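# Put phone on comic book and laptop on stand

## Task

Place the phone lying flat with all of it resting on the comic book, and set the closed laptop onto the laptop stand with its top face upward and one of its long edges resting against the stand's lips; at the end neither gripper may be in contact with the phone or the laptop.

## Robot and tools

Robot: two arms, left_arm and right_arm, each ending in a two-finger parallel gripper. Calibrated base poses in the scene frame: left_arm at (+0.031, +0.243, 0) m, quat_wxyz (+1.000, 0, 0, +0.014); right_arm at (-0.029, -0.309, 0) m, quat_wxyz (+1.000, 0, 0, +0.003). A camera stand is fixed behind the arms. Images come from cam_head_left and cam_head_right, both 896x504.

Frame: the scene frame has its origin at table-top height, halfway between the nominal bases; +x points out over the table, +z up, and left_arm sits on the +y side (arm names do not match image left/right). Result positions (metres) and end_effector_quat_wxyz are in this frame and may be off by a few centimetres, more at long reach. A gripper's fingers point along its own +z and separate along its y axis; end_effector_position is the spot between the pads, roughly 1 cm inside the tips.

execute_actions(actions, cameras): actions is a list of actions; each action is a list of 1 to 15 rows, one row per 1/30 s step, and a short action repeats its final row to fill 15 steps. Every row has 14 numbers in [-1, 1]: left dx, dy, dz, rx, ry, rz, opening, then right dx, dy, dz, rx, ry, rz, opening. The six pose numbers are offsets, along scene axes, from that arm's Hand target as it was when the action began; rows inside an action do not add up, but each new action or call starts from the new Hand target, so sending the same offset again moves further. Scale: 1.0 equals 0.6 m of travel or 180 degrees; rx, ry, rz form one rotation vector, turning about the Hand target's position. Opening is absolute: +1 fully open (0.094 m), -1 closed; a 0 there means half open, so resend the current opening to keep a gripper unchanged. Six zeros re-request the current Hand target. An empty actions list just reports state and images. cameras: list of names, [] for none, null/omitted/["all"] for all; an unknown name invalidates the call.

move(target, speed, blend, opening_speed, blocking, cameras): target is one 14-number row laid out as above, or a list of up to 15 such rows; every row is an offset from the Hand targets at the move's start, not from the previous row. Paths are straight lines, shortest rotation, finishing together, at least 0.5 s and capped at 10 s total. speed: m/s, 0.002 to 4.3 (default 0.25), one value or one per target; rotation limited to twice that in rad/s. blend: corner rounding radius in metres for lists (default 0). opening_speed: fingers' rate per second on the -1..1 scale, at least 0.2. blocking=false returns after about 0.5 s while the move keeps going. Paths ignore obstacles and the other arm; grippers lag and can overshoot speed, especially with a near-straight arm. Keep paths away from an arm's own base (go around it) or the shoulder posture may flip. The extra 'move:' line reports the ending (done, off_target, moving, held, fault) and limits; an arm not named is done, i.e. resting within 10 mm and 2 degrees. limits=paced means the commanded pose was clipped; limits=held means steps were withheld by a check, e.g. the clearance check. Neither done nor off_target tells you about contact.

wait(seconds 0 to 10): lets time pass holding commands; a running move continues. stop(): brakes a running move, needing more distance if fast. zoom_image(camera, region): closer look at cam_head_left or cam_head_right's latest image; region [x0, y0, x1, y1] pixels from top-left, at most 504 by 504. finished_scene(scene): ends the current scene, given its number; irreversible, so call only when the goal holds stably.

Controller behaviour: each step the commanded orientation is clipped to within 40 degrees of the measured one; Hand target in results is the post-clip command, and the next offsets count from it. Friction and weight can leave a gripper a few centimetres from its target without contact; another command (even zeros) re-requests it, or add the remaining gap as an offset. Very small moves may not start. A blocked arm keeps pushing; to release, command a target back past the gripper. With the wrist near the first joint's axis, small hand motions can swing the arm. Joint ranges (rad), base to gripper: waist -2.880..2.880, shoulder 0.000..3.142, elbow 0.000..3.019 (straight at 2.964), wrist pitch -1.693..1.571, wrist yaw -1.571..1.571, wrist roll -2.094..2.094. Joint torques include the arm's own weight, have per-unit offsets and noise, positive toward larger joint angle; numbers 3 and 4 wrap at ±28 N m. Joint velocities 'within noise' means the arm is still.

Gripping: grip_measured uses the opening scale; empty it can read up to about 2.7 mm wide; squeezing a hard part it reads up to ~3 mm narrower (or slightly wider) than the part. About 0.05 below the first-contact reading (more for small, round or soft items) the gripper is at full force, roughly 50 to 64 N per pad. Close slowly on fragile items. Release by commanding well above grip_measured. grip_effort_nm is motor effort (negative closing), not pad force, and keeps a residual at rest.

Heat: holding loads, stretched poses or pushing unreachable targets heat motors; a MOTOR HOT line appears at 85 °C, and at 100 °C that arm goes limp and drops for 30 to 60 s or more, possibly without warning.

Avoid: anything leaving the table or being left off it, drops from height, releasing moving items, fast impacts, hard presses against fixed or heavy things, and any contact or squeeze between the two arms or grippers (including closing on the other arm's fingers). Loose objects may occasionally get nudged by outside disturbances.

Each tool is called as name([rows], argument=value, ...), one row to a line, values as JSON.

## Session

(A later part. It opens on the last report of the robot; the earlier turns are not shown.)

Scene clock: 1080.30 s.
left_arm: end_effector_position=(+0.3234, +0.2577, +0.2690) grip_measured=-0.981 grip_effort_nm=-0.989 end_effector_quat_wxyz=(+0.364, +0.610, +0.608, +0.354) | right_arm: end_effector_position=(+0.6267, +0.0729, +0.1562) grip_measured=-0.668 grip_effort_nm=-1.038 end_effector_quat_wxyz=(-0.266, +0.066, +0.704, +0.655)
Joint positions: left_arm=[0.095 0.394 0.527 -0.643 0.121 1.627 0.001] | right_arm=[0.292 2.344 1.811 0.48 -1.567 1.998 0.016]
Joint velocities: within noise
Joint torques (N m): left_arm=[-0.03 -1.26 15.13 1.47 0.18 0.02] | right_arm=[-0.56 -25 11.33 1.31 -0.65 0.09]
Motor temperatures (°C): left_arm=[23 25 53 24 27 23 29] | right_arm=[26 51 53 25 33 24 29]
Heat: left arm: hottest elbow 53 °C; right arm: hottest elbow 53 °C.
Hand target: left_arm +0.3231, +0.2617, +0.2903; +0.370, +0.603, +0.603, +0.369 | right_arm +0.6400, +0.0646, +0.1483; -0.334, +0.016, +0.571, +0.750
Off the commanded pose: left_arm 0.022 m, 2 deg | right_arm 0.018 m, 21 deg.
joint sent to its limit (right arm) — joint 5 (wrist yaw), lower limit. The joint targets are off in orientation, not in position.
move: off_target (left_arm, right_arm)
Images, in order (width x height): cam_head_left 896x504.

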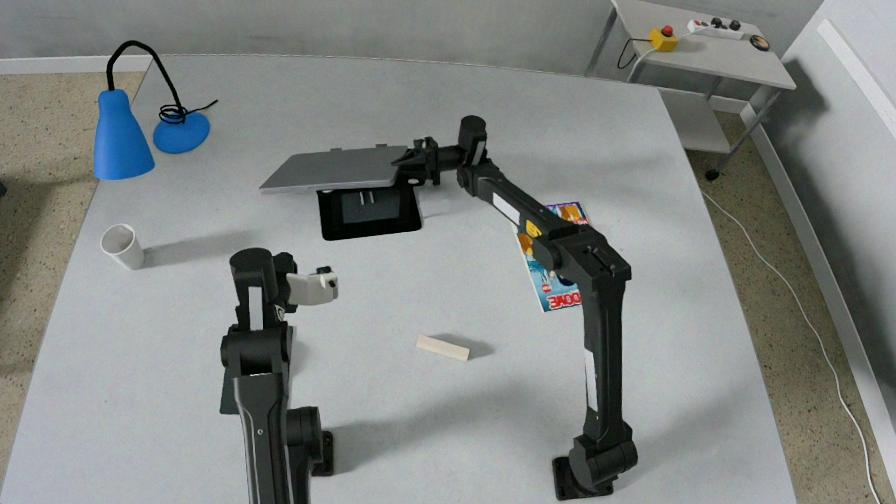

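execute_actions(actions=[])

zoom_image(camera="cam_head_right", region=[230, 110, 510, 270])

Scene clock: 1082.33 s.
left_arm: end_effector_position=(+0.3234, +0.2577, +0.2690) grip_measured=-0.981 grip_effort_nm=-0.989 end_effector_quat_wxyz=(+0.364, +0.610, +0.608, +0.354) | right_arm: end_effector_position=(+0.6267, +0.0729, +0.1562) grip_measured=-0.668 grip_effort_nm=-1.038 end_effector_quat_wxyz=(-0.266, +0.066, +0.704, +0.655)
Joint positions: left_arm=[0.095 0.394 0.527 -0.643 0.121 1.627 0.001] | right_arm=[0.292 2.344 1.811 0.48 -1.567 1.998 0.016]
Joint velocities: within noise
Joint torques (N m): left_arm=[0.03 -0.91 15.1 1.26 0.15 0.02] | right_arm=[-0.56 -25 11.33 1.29 -0.65 0.09]
Motor temperatures (°C): left_arm=[23 25 53 24 27 23 29] | right_arm=[26 51 53 25 33 24 29]
Heat: left arm: hottest elbow 53 °C; right arm: hottest elbow 53 °C.
Hand target: left_arm +0.3231, +0.2617, +0.2903; +0.370, +0.603, +0.603, +0.369 | right_arm +0.6400, +0.0646, +0.1483; -0.334, +0.016, +0.571, +0.750
Tool commands: left_gripper/opening=-1.0 right_gripper/opening=-1.0
Off the commanded pose: left_arm 0.022 m, 2 deg | right_arm 0.018 m, 21 deg.

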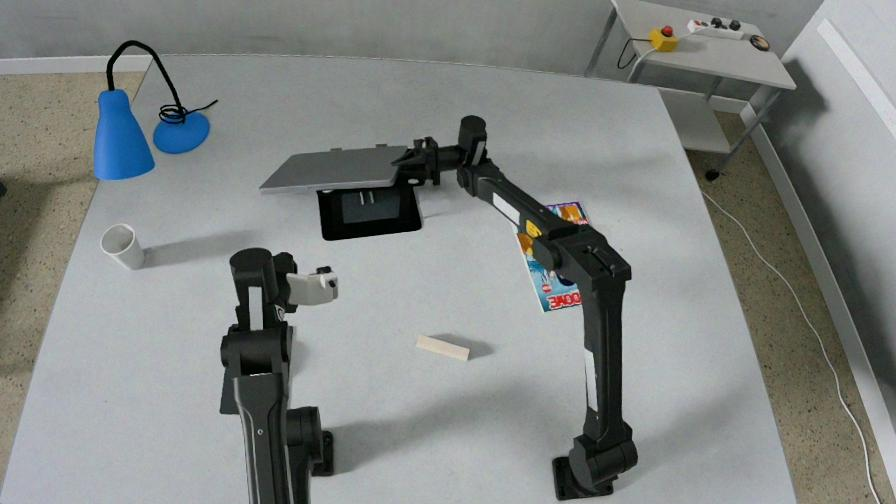

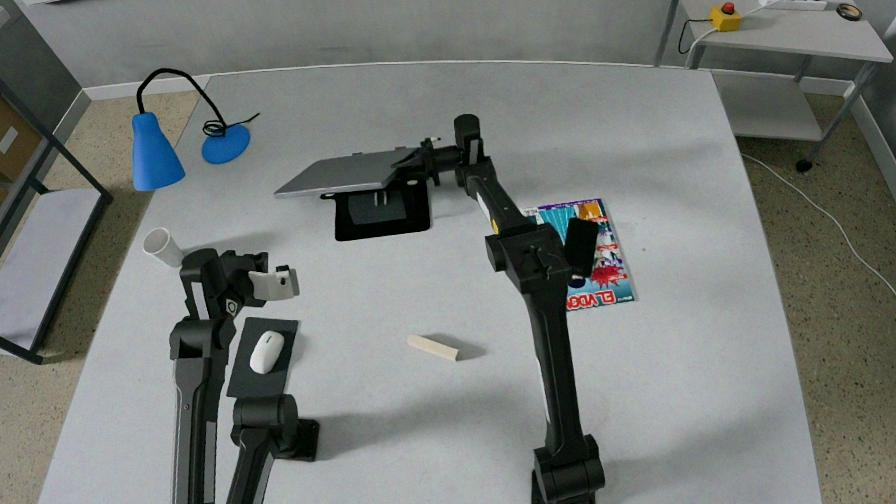

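Scaled by 1.800.

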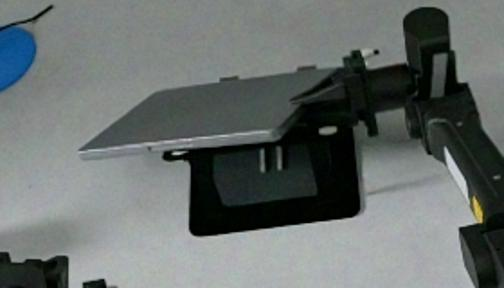

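move(target=[0,0,0,0,0,0,-1,-0.03,-0.02,-0.08,0,0,0,-1], speed=0.06, cameras=["cam_head_left","cam_head_right"])

zoom_image(camera="cam_head_left", region=[230, 110, 510, 270])

zoom_image(camera="cam_head_right", region=[230, 110, 510, 270])

Scene clock: 1088.40 s.
left_arm: end_effector_position=(+0.3234, +0.2577, +0.2690) grip_measured=-0.981 grip_effort_nm=-0.989 end_effector_quat_wxyz=(+0.364, +0.610, +0.608, +0.354) | right_arm: end_effector_position=(+0.6338, +0.0565, +0.1421) grip_measured=-0.668 grip_effort_nm=-1.038 end_effector_quat_wxyz=(-0.244, +0.068, +0.704, +0.664)
Joint positions: left_arm=[0.095 0.394 0.527 -0.643 0.121 1.627 0.001] | right_arm=[0.268 2.363 1.788 0.598 -1.554 2.043 0.016]
Joint velocities: within noise
Joint torques (N m): left_arm=[-0.5 -0.97 15.02 1.36 0.13 0.06] | right_arm=[0.56 -24.41 5.57 1.88 -1.04 -0.17]
Motor temperatures (°C): left_arm=[23 25 52 24 27 23 29] | right_arm=[26 51 53 25 32 24 29]
Heat: left arm: hottest elbow 52 °C; right arm: hottest elbow 53 °C.
Hand target: left_arm +0.3231, +0.2617, +0.2903; +0.370, +0.603, +0.603, +0.369 | right_arm +0.6220, +0.0526, +0.1003; -0.334, +0.016, +0.571, +0.750
Off the commanded pose: left_arm 0.022 m, 2 deg | right_arm 0.044 m, 22 deg.
joint sent to its limit (right arm) — joint 5 (wrist yaw), lower limit. The joint targets are off in orientation, not in position.
move: off_target (left_arm, right_arm)

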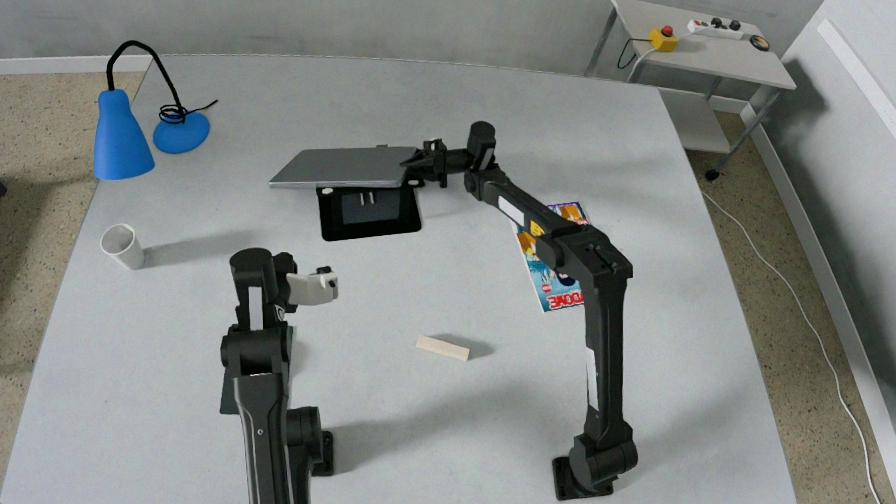

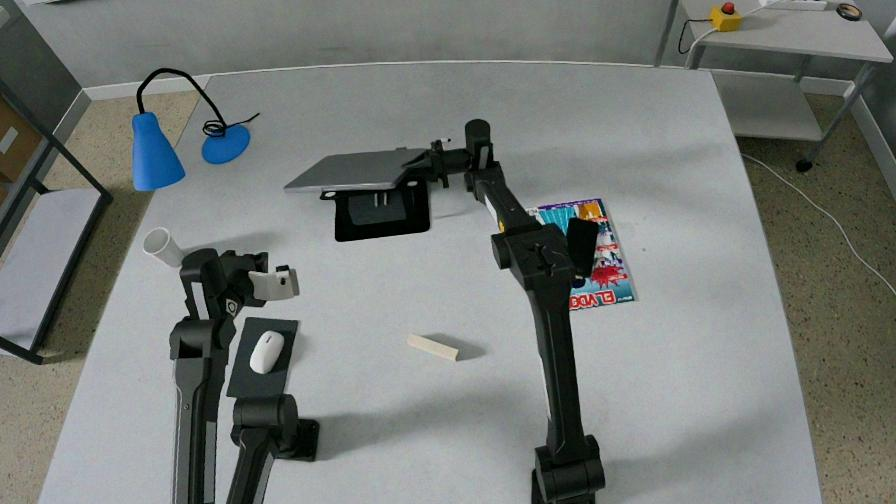

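Scaled by 1.800.

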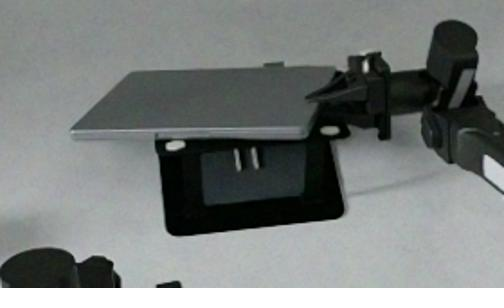

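Scaled by 1.800.

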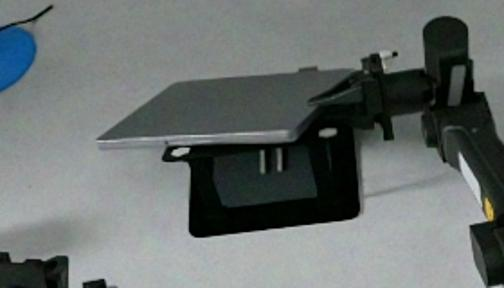

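move(target=[0,0,0,0,0,0,-1,-0.055,0.04,0.05,0,0,0,-1], speed=0.06, cameras=["cam_head_left","cam_head_right"])

zoom_image(camera="cam_head_left", region=[230, 110, 510, 270])

zoom_image(camera="cam_head_right", region=[230, 110, 510, 270])

Scene clock: 1094.63 s.
left_arm: end_effector_position=(+0.3234, +0.2577, +0.2690) grip_measured=-0.981 grip_effort_nm=-0.994 end_effector_quat_wxyz=(+0.364, +0.610, +0.608, +0.354) | right_arm: end_effector_position=(+0.6223, +0.0541, +0.1396) grip_measured=-0.668 grip_effort_nm=-1.033 end_effector_quat_wxyz=(-0.241, +0.073, +0.703, +0.666)
Joint positions: left_arm=[0.095 0.394 0.527 -0.643 0.121 1.627 0.001] | right_arm=[0.269 2.339 1.724 0.675 -1.54 2.082 0.016]
Joint velocities: within noise
Joint torques (N m): left_arm=[0.32 -1.2 15.06 1.5 0.11 0.04] | right_arm=[3.55 -28.34 4.79 1.76 -1.49 0.1]
Motor temperatures (°C): left_arm=[23 25 52 24 27 23 29] | right_arm=[26 51 51 25 32 24 29]
Heat: left arm: hottest elbow 52 °C; right arm: hottest shoulder 51 °C.
Hand target: left_arm +0.3231, +0.2617, +0.2903; +0.370, +0.603, +0.603, +0.369 | right_arm +0.5890, +0.0766, +0.1303; -0.334, +0.016, +0.571, +0.750
Off the commanded pose: left_arm 0.022 m, 2 deg | right_arm 0.041 m, 22 deg.
joint sent to its limit (right arm) — joint 5 (wrist yaw), lower limit; joint 6 (wrist roll), upper limit. The joint targets are off in orientation, not in position.
move: off_target (left_arm, right_arm)

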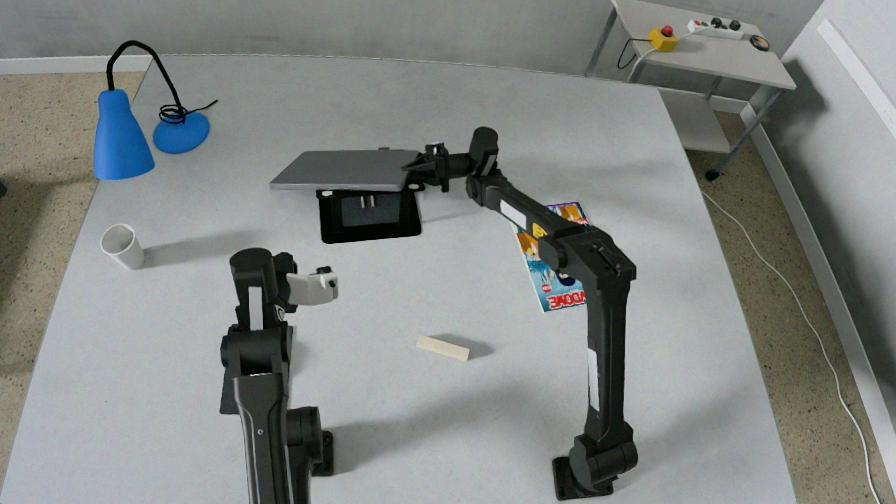

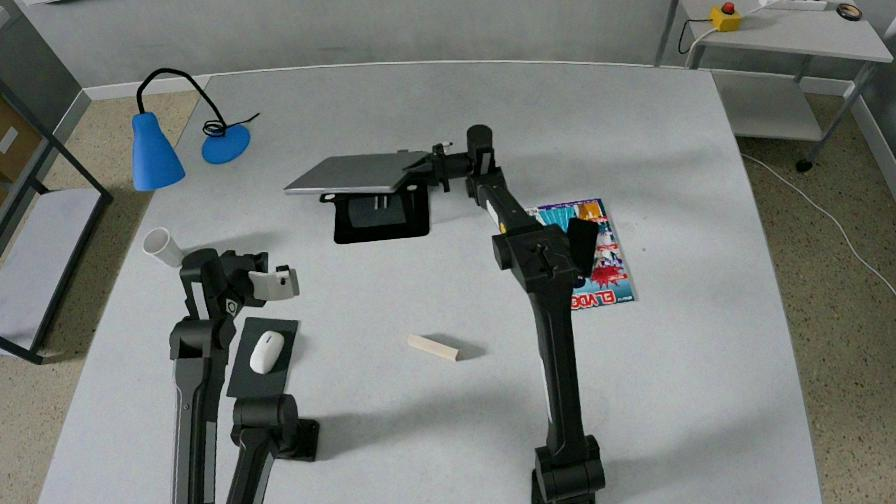

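Scaled by 1.800.

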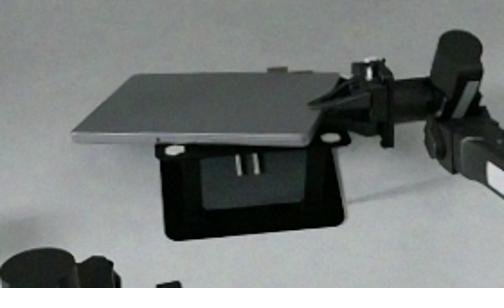

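Scaled by 1.800.

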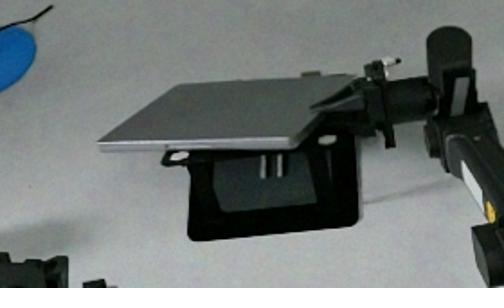

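move(target=[0,0,0,0,0,0,-1,-0.015,0.02,0.15,0,0,0,-1], speed=0.08, cameras=["cam_head_left","cam_head_right"])

zoom_image(camera="cam_head_left", region=[230, 110, 510, 270])

Scene clock: 1099.53 s.
left_arm: end_effector_position=(+0.3234, +0.2577, +0.2690) grip_measured=-0.981 grip_effort_nm=-0.989 end_effector_quat_wxyz=(+0.364, +0.610, +0.608, +0.354) | right_arm: end_effector_position=(+0.6130, +0.0578, +0.1492) grip_measured=-0.668 grip_effort_nm=-1.043 end_effector_quat_wxyz=(-0.262, +0.089, +0.702, +0.656)
Joint positions: left_arm=[0.095 0.394 0.527 -0.643 0.121 1.627 0.001] | right_arm=[0.277 2.298 1.698 0.561 -1.542 2.039 0.016]
Joint velocities: within noise
Joint torques (N m): left_arm=[-0.03 -1.32 15.19 1.42 0.14 0.08] | right_arm=[4.31 -35.19 7.87 0.75 -1.5 0.52]
Motor temperatures (°C): left_arm=[23 25 52 24 27 23 29] | right_arm=[26 52 50 25 33 24 29]
Heat: left arm: hottest elbow 52 °C; right arm: hottest shoulder 52 °C.
Hand target: left_arm +0.3231, +0.2617, +0.2903; +0.370, +0.603, +0.603, +0.369 | right_arm +0.5800, +0.0885, +0.2205; -0.333, +0.016, +0.571, +0.750
Off the commanded pose: left_arm 0.022 m, 2 deg | right_arm 0.084 m, 22 deg.
joint sent to its limit (right arm) — joint 5 (wrist yaw), lower limit; joint 6 (wrist roll), upper limit. The joint targets are off in position and orientation.
move: off_target (left_arm, right_arm)

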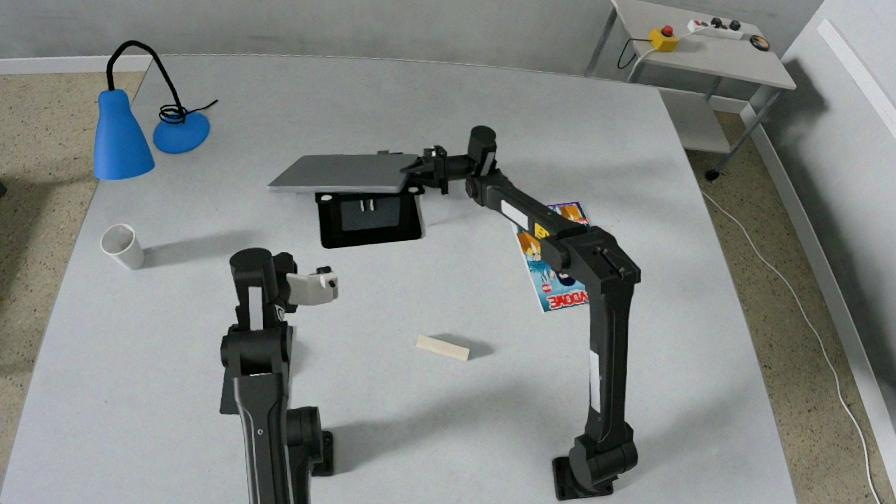

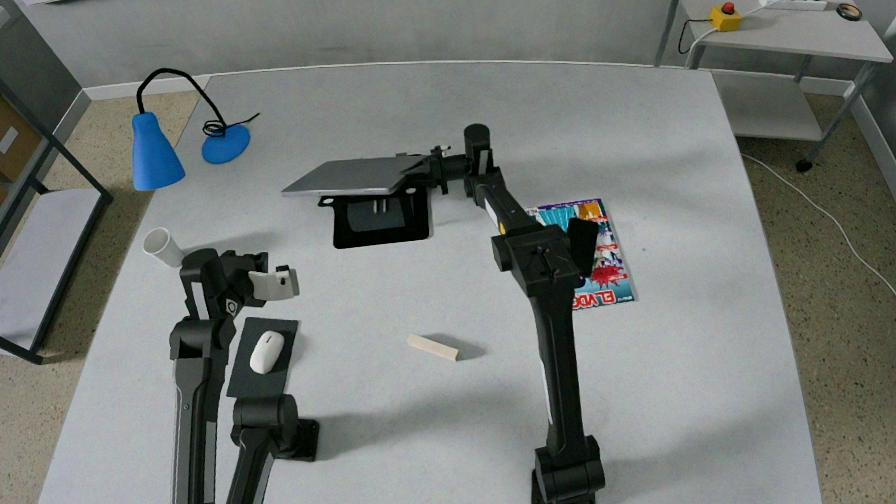

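Scaled by 1.800.

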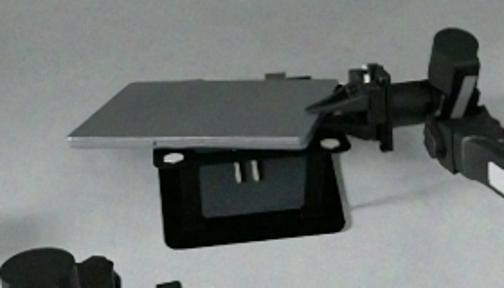

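move(target=[0,0,0,0,0,0,-1,0.01,0.05,0.1,0,0,0,-1], speed=0.08, cameras=["cam_head_left"])

zoom_image(camera="cam_head_left", region=[230, 110, 510, 270])

Scene clock: 1105.03 s.
left_arm: end_effector_position=(+0.3234, +0.2577, +0.2690) grip_measured=-0.981 grip_effort_nm=-0.994 end_effector_quat_wxyz=(+0.364, +0.610, +0.608, +0.354) | right_arm: end_effector_position=(+0.6005, +0.0751, +0.1616) grip_measured=-0.668 grip_effort_nm=-1.033 end_effector_quat_wxyz=(-0.300, +0.109, +0.700, +0.639)
Joint positions: left_arm=[0.095 0.394 0.527 -0.643 0.121 1.627 0.001] | right_arm=[0.306 2.266 1.698 0.431 -1.543 2.027 0.016]
Joint velocities: within noise
Joint torques (N m): left_arm=[0.56 -0.91 15.2 1.32 0.14 0.06] | right_arm=[4.78 -35.84 14.79 0.81 -1.51 0.61]
Motor temperatures (°C): left_arm=[23 25 52 24 27 23 29] | right_arm=[26 52 50 25 33 24 29]
Heat: left arm: hottest elbow 52 °C; right arm: hottest shoulder 52 °C.
Hand target: left_arm +0.3231, +0.2617, +0.2903; +0.370, +0.603, +0.603, +0.369 | right_arm +0.5861, +0.1186, +0.2803; -0.334, +0.016, +0.571, +0.750
Off the commanded pose: left_arm 0.022 m, 2 deg | right_arm 0.127 m, 23 deg.
joint sent to its limit (right arm) — joint 5 (wrist yaw), lower limit; joint 6 (wrist roll), upper limit. The joint targets are off in position and orientation.
move: off_target (left_arm, right_arm)
Images, in order (width x height): cam_head_left 896x504.

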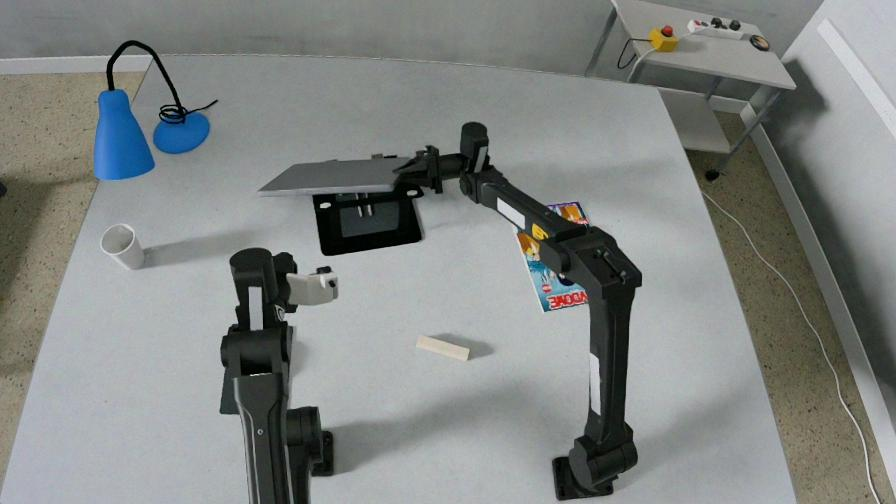

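Scaled by 1.800.

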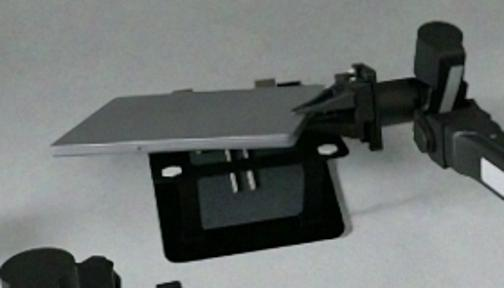

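move(target=[0,0,0,0,0,0,-1,0.02,-0.02,0.05,0,0,0,-1], speed=0.08, cameras=["cam_head_left"])

zoom_image(camera="cam_head_left", region=[230, 110, 510, 270])

Scene clock: 1110.67 s.
left_arm: end_effector_position=(+0.3234, +0.2577, +0.2690) grip_measured=-0.981 grip_effort_nm=-0.989 end_effector_quat_wxyz=(+0.364, +0.610, +0.608, +0.354) | right_arm: end_effector_position=(+0.6027, +0.0793, +0.1777) grip_measured=-0.668 grip_effort_nm=-1.038 end_effector_quat_wxyz=(-0.313, +0.123, +0.698, +0.632)
Joint positions: left_arm=[0.095 0.394 0.527 -0.643 0.121 1.627 0.001] | right_arm=[0.31 2.249 1.723 0.361 -1.54 2.04 0.016]
Joint velocities: within noise
Joint torques (N m): left_arm=[-0.15 -1.2 15.3 1.52 0.18 -0.01] | right_arm=[3.02 -36.6 16.05 1.02 -1.63 0.49]
Motor temperatures (°C): left_arm=[23 25 52 24 27 23 29] | right_arm=[26 52 52 25 34 24 29]
Heat: left arm: hottest elbow 52 °C; right arm: hottest shoulder 52 °C.
Hand target: left_arm +0.3231, +0.2617, +0.2903; +0.370, +0.603, +0.603, +0.369 | right_arm +0.5980, +0.1066, +0.3105; -0.334, +0.016, +0.571, +0.750
Off the commanded pose: left_arm 0.022 m, 2 deg | right_arm 0.135 m, 23 deg.
joint sent to its limit (right arm) — joint 5 (wrist yaw), lower limit; joint 6 (wrist roll), upper limit. The joint targets are off in position and orientation.
move: off_target (left_arm, right_arm)
Images, in order (width x height): cam_head_left 896x504.

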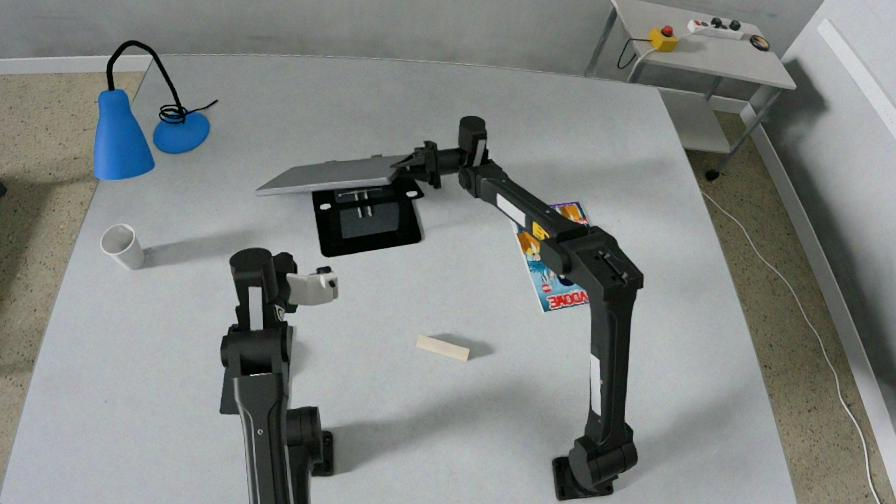

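Scaled by 1.800.

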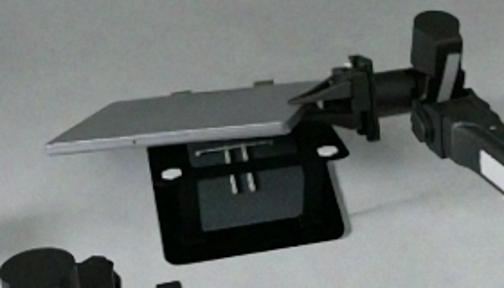

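move(target=[0,0,0,0,0,0,-1,0.0,-0.015,-0.2,0,0,0,-1], speed=0.08, cameras=["cam_head_left"])

zoom_image(camera="cam_head_left", region=[230, 110, 510, 270])

Scene clock: 1117.23 s.
left_arm: end_effector_position=(+0.3234, +0.2577, +0.2690) grip_measured=-0.981 grip_effort_nm=-0.989 end_effector_quat_wxyz=(+0.364, +0.610, +0.608, +0.354) | right_arm: end_effector_position=(+0.5994, +0.0815, +0.1585) grip_measured=-0.668 grip_effort_nm=-1.043 end_effector_quat_wxyz=(-0.286, +0.073, +0.704, +0.646)
Joint positions: left_arm=[0.095 0.394 0.527 -0.643 0.121 1.627 0.001] | right_arm=[0.314 2.288 1.723 0.454 -1.565 1.98 0.016]
Joint velocities: within noise
Joint torques (N m): left_arm=[-0.38 -1.03 15.12 1.4 0.11 0.02] | right_arm=[2.02 -28.34 11.49 1.42 -0.76 0.25]
Motor temperatures (°C): left_arm=[23 25 51 24 27 23 29] | right_arm=[26 54 51 25 34 24 29]
Heat: left arm: hottest elbow 51 °C; right arm: hottest shoulder 54 °C.
Hand target: left_arm +0.3231, +0.2617, +0.2903; +0.370, +0.603, +0.603, +0.369 | right_arm +0.5980, +0.0976, +0.1904; -0.334, +0.016, +0.571, +0.750
Off the commanded pose: left_arm 0.022 m, 2 deg | right_arm 0.036 m, 21 deg.
joint sent to its limit (right arm) — joint 5 (wrist yaw), lower limit. The joint targets are off in orientation, not in position.
move: off_target (left_arm, right_arm)
Images, in order (width x height): cam_head_left 896x504.

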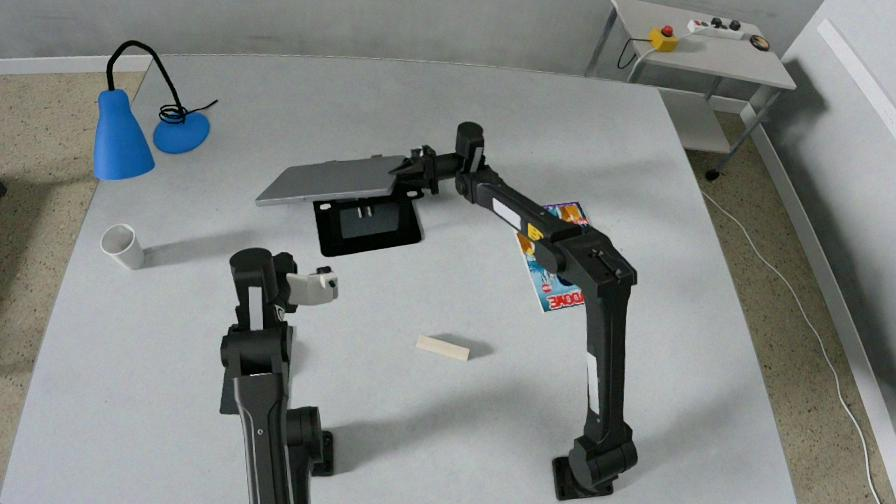

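Scaled by 1.800.

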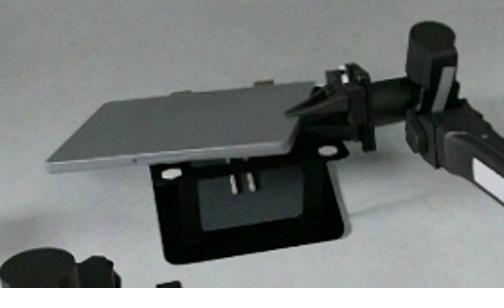

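move(target=[0,0,0,0,0,0,-1,-0.005,-0.015,-0.08,0,0,0,-1], speed=0.06, cameras=["cam_head_left"])

zoom_image(camera="cam_head_left", region=[230, 110, 510, 270])

Scene clock: 1122.53 s.
left_arm: end_effector_position=(+0.3234, +0.2577, +0.2690) grip_measured=-0.981 grip_effort_nm=-0.989 end_effector_quat_wxyz=(+0.364, +0.610, +0.608, +0.354) | right_arm: end_effector_position=(+0.5987, +0.0812, +0.1511) grip_measured=-0.668 grip_effort_nm=-1.038 end_effector_quat_wxyz=(-0.275, +0.056, +0.705, +0.652)
Joint positions: left_arm=[0.095 0.394 0.527 -0.643 0.121 1.627 0.001] | right_arm=[0.314 2.298 1.723 0.454 -1.57 1.928 0.016]
Joint velocities: within noise
Joint torques (N m): left_arm=[-0.62 -1.38 15.16 1.68 0.14 -0.02] | right_arm=[1.32 -25.47 8.68 1.51 -0.58 -0.02]
Motor temperatures (°C): left_arm=[23 25 51 24 27 23 29] | right_arm=[26 54 50 25 33 24 29]
Heat: left arm: hottest elbow 51 °C; right arm: hottest shoulder 54 °C.
Hand target: left_arm +0.3231, +0.2617, +0.2903; +0.370, +0.603, +0.603, +0.369 | right_arm +0.5950, +0.0886, +0.1422; -0.334, +0.016, +0.571, +0.750
Off the commanded pose: left_arm 0.022 m, 2 deg | right_arm 0.012 m, 21 deg.
joint sent to its limit (right arm) — joint 5 (wrist yaw), lower limit. The joint targets are off in orientation, not in position.
move: off_target (left_arm, right_arm)
Images, in order (width x height): cam_head_left 896x504.

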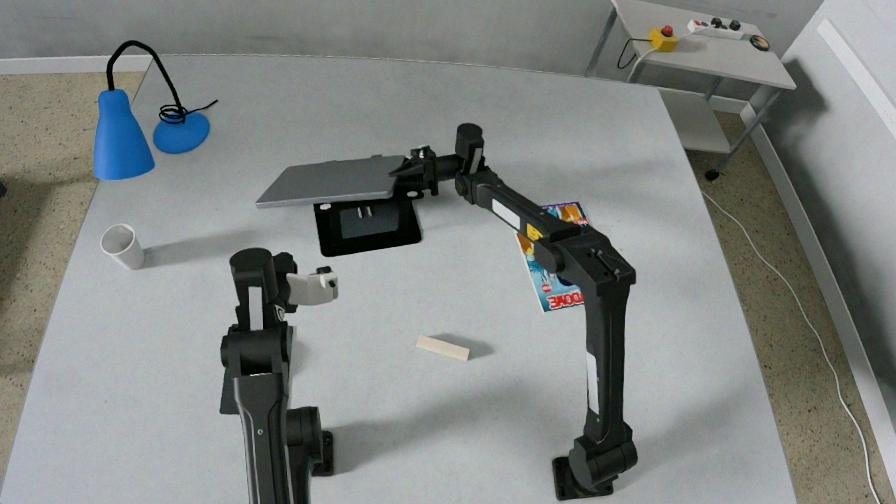

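Scaled by 1.800.

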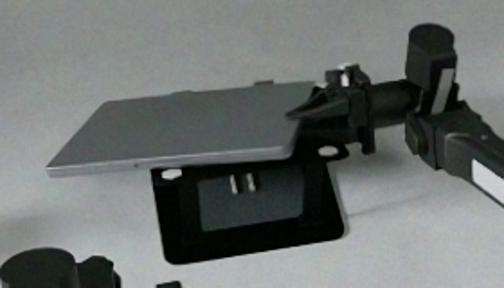

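move(target=[0,0,0,0,0,0,-1,-0.06,0.005,0.03,0,0,0,-1], speed=0.06, cameras=["cam_head_left"])

zoom_image(camera="cam_head_left", region=[230, 110, 510, 270])

Scene clock: 1129.57 s.
left_arm: end_effector_position=(+0.3234, +0.2577, +0.2690) grip_measured=-0.981 grip_effort_nm=-0.989 end_effector_quat_wxyz=(+0.364, +0.610, +0.608, +0.354) | right_arm: end_effector_position=(+0.5857, +0.0769, +0.1471) grip_measured=-0.668 grip_effort_nm=-1.038 end_effector_quat_wxyz=(-0.261, +0.059, +0.705, +0.657)
Joint positions: left_arm=[0.095 0.394 0.527 -0.643 0.121 1.627 0.001] | right_arm=[0.314 2.27 1.642 0.565 -1.546 1.969 0.016]
Joint velocities: within noise
Joint torques (N m): left_arm=[-0.09 -0.79 15.24 1.47 0.15 0.08] | right_arm=[2.78 -29.27 5.57 1.59 -1.37 0.25]
Motor temperatures (°C): left_arm=[23 25 51 24 27 23 29] | right_arm=[26 53 49 25 32 24 29]
Heat: left arm: hottest elbow 51 °C; right arm: hottest shoulder 53 °C.
Hand target: left_arm +0.3231, +0.2617, +0.2903; +0.370, +0.603, +0.603, +0.369 | right_arm +0.5590, +0.0916, +0.1602; -0.334, +0.016, +0.571, +0.750
Off the commanded pose: left_arm 0.022 m, 2 deg | right_arm 0.033 m, 21 deg.
joint sent to its limit (right arm) — joint 5 (wrist yaw), lower limit. The joint targets are off in orientation, not in position.
move: off_target (left_arm, right_arm)
Images, in order (width x height): cam_head_left 896x504.

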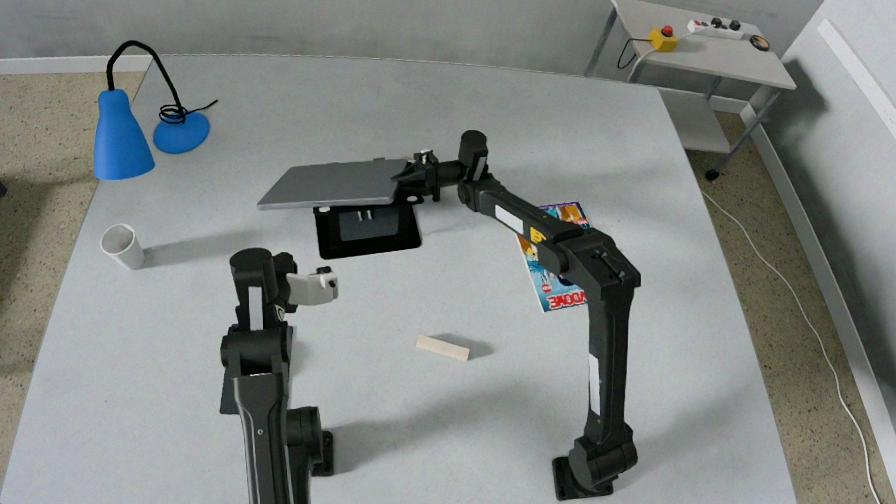

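Scaled by 1.800.

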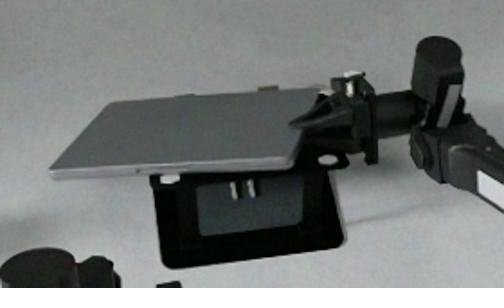

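move(target=[0,0,0,0,0,0,-1,-0.02,0.02,0.13,0,0,0,-1], speed=0.08, cameras=["cam_head_left"])

zoom_image(camera="cam_head_left", region=[230, 110, 510, 270])

Scene clock: 1134.83 s.
left_arm: end_effector_position=(+0.3234, +0.2577, +0.2690) grip_measured=-0.981 grip_effort_nm=-0.994 end_effector_quat_wxyz=(+0.364, +0.610, +0.608, +0.354) | right_arm: end_effector_position=(+0.5754, +0.0836, +0.1587) grip_measured=-0.668 grip_effort_nm=-1.038 end_effector_quat_wxyz=(-0.285, +0.076, +0.703, +0.646)
Joint positions: left_arm=[0.095 0.394 0.527 -0.643 0.121 1.627 0.001] | right_arm=[0.328 2.241 1.62 0.567 -1.545 2.041 0.016]
Joint velocities: within noise
Joint torques (N m): left_arm=[-0.09 -1.38 15.27 1.26 0.19 0] | right_arm=[3.37 -35.19 8.13 0.99 -1.37 0.47]
Motor temperatures (°C): left_arm=[23 25 51 24 27 23 29] | right_arm=[26 54 48 25 33 24 29]
Heat: left arm: hottest elbow 51 °C; right arm: hottest shoulder 54 °C.
Hand target: left_arm +0.3231, +0.2617, +0.2903; +0.370, +0.603, +0.603, +0.369 | right_arm +0.5471, +0.1036, +0.2383; -0.334, +0.016, +0.571, +0.750
Off the commanded pose: left_arm 0.022 m, 2 deg | right_arm 0.087 m, 21 deg.
joint sent to its limit (right arm) — joint 5 (wrist yaw), lower limit; joint 6 (wrist roll), upper limit. The joint targets are off in position and orientation.
move: off_target (left_arm, right_arm)
Images, in order (width x height): cam_head_left 896x504.

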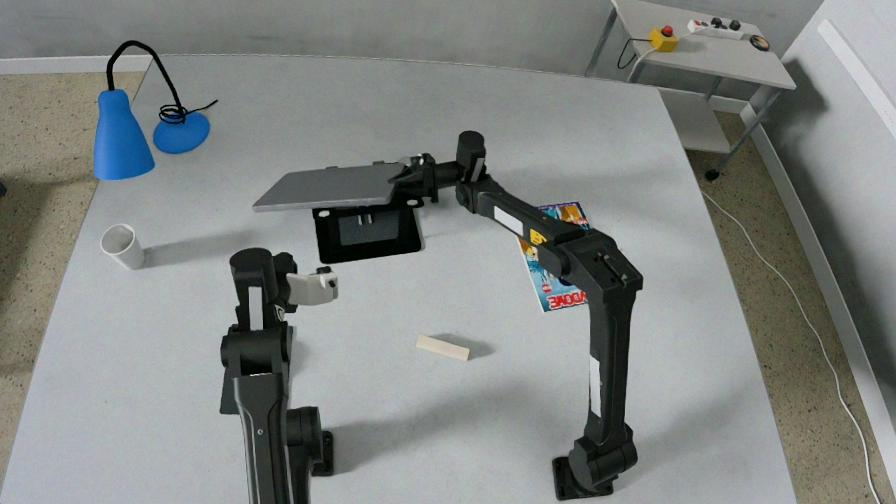

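Scaled by 1.800.

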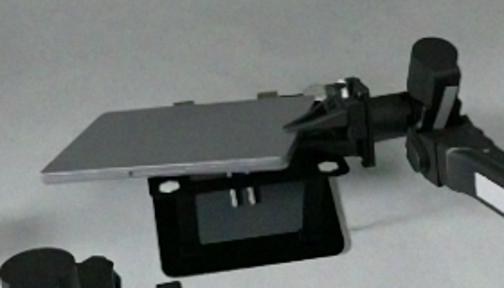

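move(target=[0,0,0,0,0,0,-1,0.03,-0.02,-0.17,0,0,0,-1], speed=0.08, cameras=["cam_head_left","cam_head_right"])

zoom_image(camera="cam_head_left", region=[230, 110, 510, 270])

zoom_image(camera="cam_head_right", region=[230, 110, 510, 270])

Scene clock: 1141.20 s.
left_arm: end_effector_position=(+0.3234, +0.2577, +0.2690) grip_measured=-0.981 grip_effort_nm=-0.989 end_effector_quat_wxyz=(+0.364, +0.610, +0.608, +0.354) | right_arm: end_effector_position=(+0.5722, +0.0825, +0.1494) grip_measured=-0.668 grip_effort_nm=-1.038 end_effector_quat_wxyz=(-0.270, +0.052, +0.705, +0.653)
Joint positions: left_arm=[0.095 0.394 0.527 -0.643 0.121 1.627 0.001] | right_arm=[0.328 2.261 1.612 0.665 -1.557 2.052 0.016]
Joint velocities: within noise
Joint torques (N m): left_arm=[0.03 -0.26 15.12 1.42 0.17 0.03] | right_arm=[1.67 -24.06 8.43 1.69 -0.95 0.06]
Motor temperatures (°C): left_arm=[23 25 51 24 27 23 29] | right_arm=[26 55 48 25 33 24 29]
Heat: left arm: hottest elbow 51 °C; right arm: hottest shoulder 55 °C.
Hand target: left_arm +0.3231, +0.2617, +0.2903; +0.370, +0.603, +0.603, +0.369 | right_arm +0.5650, +0.0916, +0.1363; -0.334, +0.016, +0.571, +0.750
Off the commanded pose: left_arm 0.022 m, 2 deg | right_arm 0.017 m, 21 deg.
joint sent to its limit (right arm) — joint 5 (wrist yaw), lower limit. The joint targets are off in orientation, not in position.
move: off_target (left_arm, right_arm)

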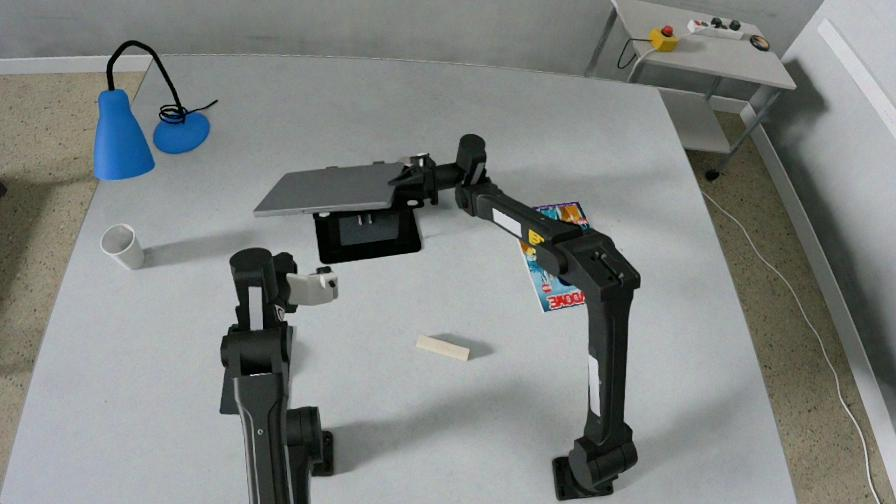

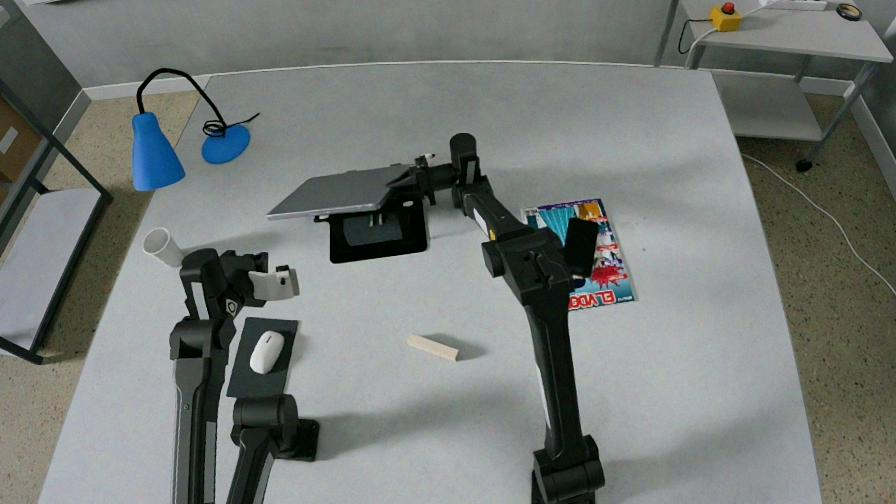

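Scaled by 1.800.

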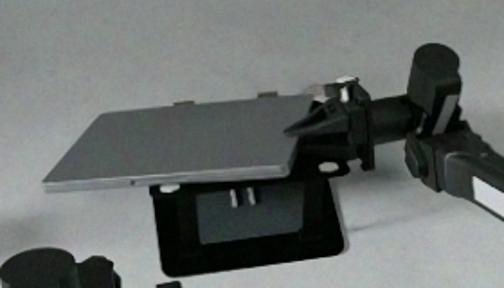

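Scaled by 1.800.

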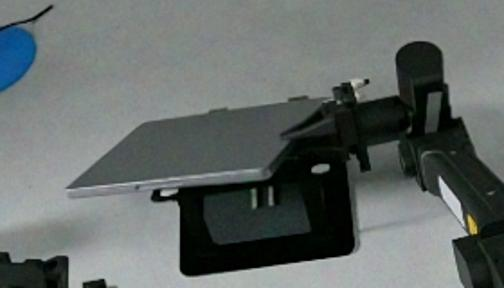

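move(target=[0,0,0,0,0,0,-1,0.0,-0.01,-0.05,0,0,0,-1], speed=0.08, cameras=["cam_head_left","cam_head_right"])

zoom_image(camera="cam_head_left", region=[230, 110, 510, 270])

Scene clock: 1145.63 s.
left_arm: end_effector_position=(+0.3234, +0.2577, +0.2690) grip_measured=-0.981 grip_effort_nm=-0.989 end_effector_quat_wxyz=(+0.364, +0.610, +0.608, +0.354) | right_arm: end_effector_position=(+0.5721, +0.0816, +0.1460) grip_measured=-0.668 grip_effort_nm=-1.043 end_effector_quat_wxyz=(-0.265, +0.044, +0.705, +0.656)
Joint positions: left_arm=[0.095 0.394 0.527 -0.643 0.121 1.627 0.001] | right_arm=[0.327 2.273 1.612 0.725 -1.56 2.081 0.016]
Joint velocities: within noise
Joint torques (N m): left_arm=[0.32 -0.91 15.27 1.4 0.09 0.04] | right_arm=[1.08 -21.48 7.19 2.07 -0.8 -0.06]
Motor temperatures (°C): left_arm=[23 25 51 24 27 23 29] | right_arm=[26 54 47 25 33 24 29]
Heat: left arm: hottest elbow 51 °C; right arm: hottest shoulder 54 °C.
Hand target: left_arm +0.3231, +0.2617, +0.2903; +0.370, +0.603, +0.603, +0.369 | right_arm +0.5650, +0.0856, +0.1062; -0.334, +0.016, +0.571, +0.750
Off the commanded pose: left_arm 0.022 m, 2 deg | right_arm 0.041 m, 21 deg.
joint sent to its limit (right arm) — joint 5 (wrist yaw), lower limit. The joint targets are off in orientation, not in position.
move: off_target (left_arm, right_arm)

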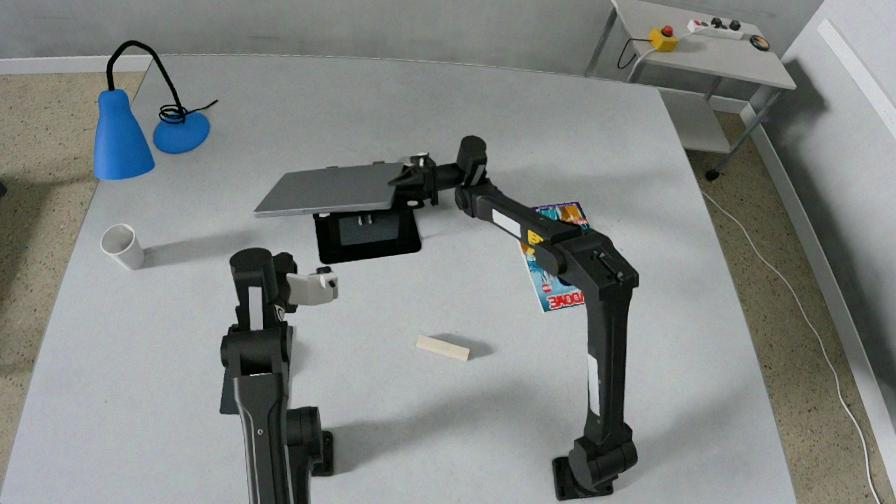

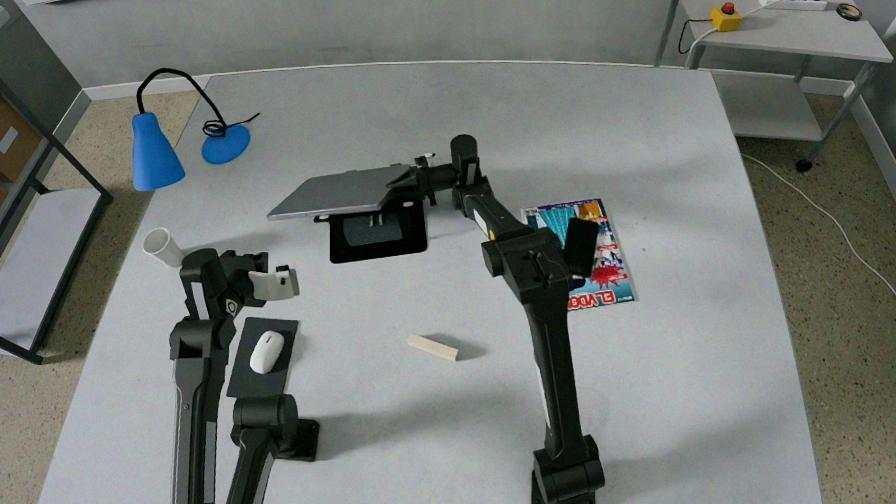

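Scaled by 1.800.

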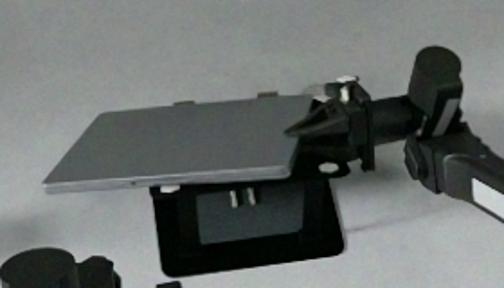

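move([
  [0,0,0,0,0,0,-1,0.012,-0.006,0.075,0,0,0,-1],
], speed=0.08, cameras=[])

move([
  [0,0,0,0,0,0,-1,0,0,0,0,0,0,-0.35],
], speed=0.08, opening_speed=0.4, cameras=["cam_head_left"])

zoom_image(camera="cam_head_left", region=[230, 110, 510, 270])

Scene clock: 1152.00 s.
left_arm: end_effector_position=(+0.3234, +0.2577, +0.2690) grip_measured=-0.981 grip_effort_nm=-0.989 end_effector_quat_wxyz=(+0.364, +0.610, +0.608, +0.354) | right_arm: end_effector_position=(+0.5725, +0.0812, +0.1458) grip_measured=-0.668 grip_effort_nm=-1.043 end_effector_quat_wxyz=(-0.269, +0.048, +0.705, +0.654)
Joint positions: left_arm=[0.095 0.394 0.527 -0.643 0.121 1.627 0.001] | right_arm=[0.326 2.272 1.613 0.712 -1.56 2.082 0.016]
Joint velocities: within noise
Joint torques (N m): left_arm=[-0.26 -1.32 15.1 1.31 0.12 0.06] | right_arm=[0.67 -26.34 8.73 0.55 -0.76 0.1]
Motor temperatures (°C): left_arm=[22 25 51 24 27 23 29] | right_arm=[26 53 46 25 32 24 29]
Heat: left arm: hottest elbow 51 °C; right arm: hottest shoulder 53 °C.
Hand target: left_arm +0.3231, +0.2617, +0.2903; +0.370, +0.603, +0.603, +0.369 | right_arm +0.5722, +0.0820, +0.1512; -0.334, +0.016, +0.571, +0.750
Off the commanded pose: left_arm 0.022 m, 2 deg | right_arm 0.005 m, 21 deg.
joint sent to its limit (right arm) — joint 5 (wrist yaw), lower limit; joint 6 (wrist roll), upper limit. The joint targets are off in orientation, not in position.
move: off_target (left_arm, right_arm)
No camera images: "cameras" was empty.

Scene clock: 1154.50 s.
left_arm: end_effector_position=(+0.3234, +0.2577, +0.2690) grip_measured=-0.981 grip_effort_nm=-0.984 end_effector_quat_wxyz=(+0.364, +0.610, +0.608, +0.354) | right_arm: end_effector_position=(+0.5742, +0.0815, +0.1521) grip_measured=-0.353 grip_effort_nm=0.120 end_effector_quat_wxyz=(-0.265, +0.043, +0.706, +0.656)
Joint positions: left_arm=[0.095 0.394 0.527 -0.643 0.121 1.627 0.001] | right_arm=[0.326 2.268 1.622 0.712 -1.564 2.082 0.03]
Joint velocities: within noise
Joint torques (N m): left_arm=[-0.38 -0.91 15.09 1.37 0.17 0.06] | right_arm=[0.67 -26.05 8.09 0.59 -0.66 0.11]
Motor temperatures (°C): left_arm=[22 25 51 24 27 23 29] | right_arm=[26 53 46 25 32 24 29]
Heat: left arm: hottest elbow 51 °C; right arm: hottest shoulder 53 °C.
Hand target: left_arm +0.3231, +0.2617, +0.2903; +0.370, +0.603, +0.603, +0.369 | right_arm +0.5722, +0.0819, +0.1511; -0.334, +0.016, +0.571, +0.750
Off the commanded pose: left_arm 0.022 m, 2 deg | right_arm 0.002 m, 21 deg.
joint sent to its limit (right arm) — joint 5 (wrist yaw), lower limit; joint 6 (wrist roll), upper limit. The joint targets are off in orientation, not in position.
move: off_target (left_arm, right_arm)
Images, in order (width x height): cam_head_left 896x504.

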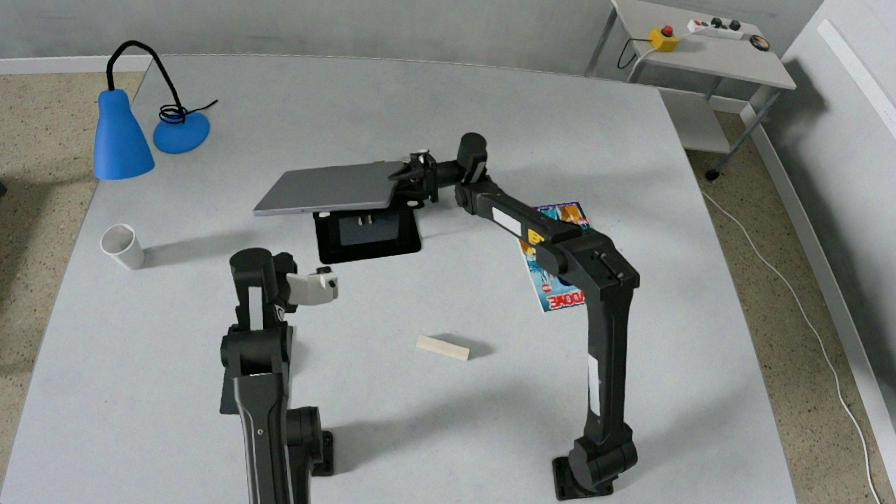

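Scaled by 1.800.

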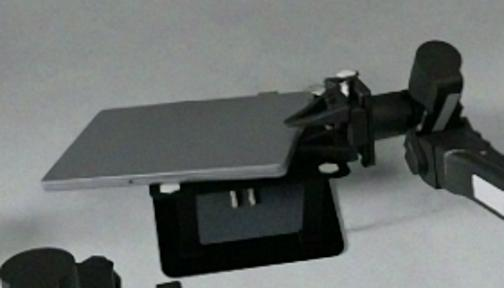

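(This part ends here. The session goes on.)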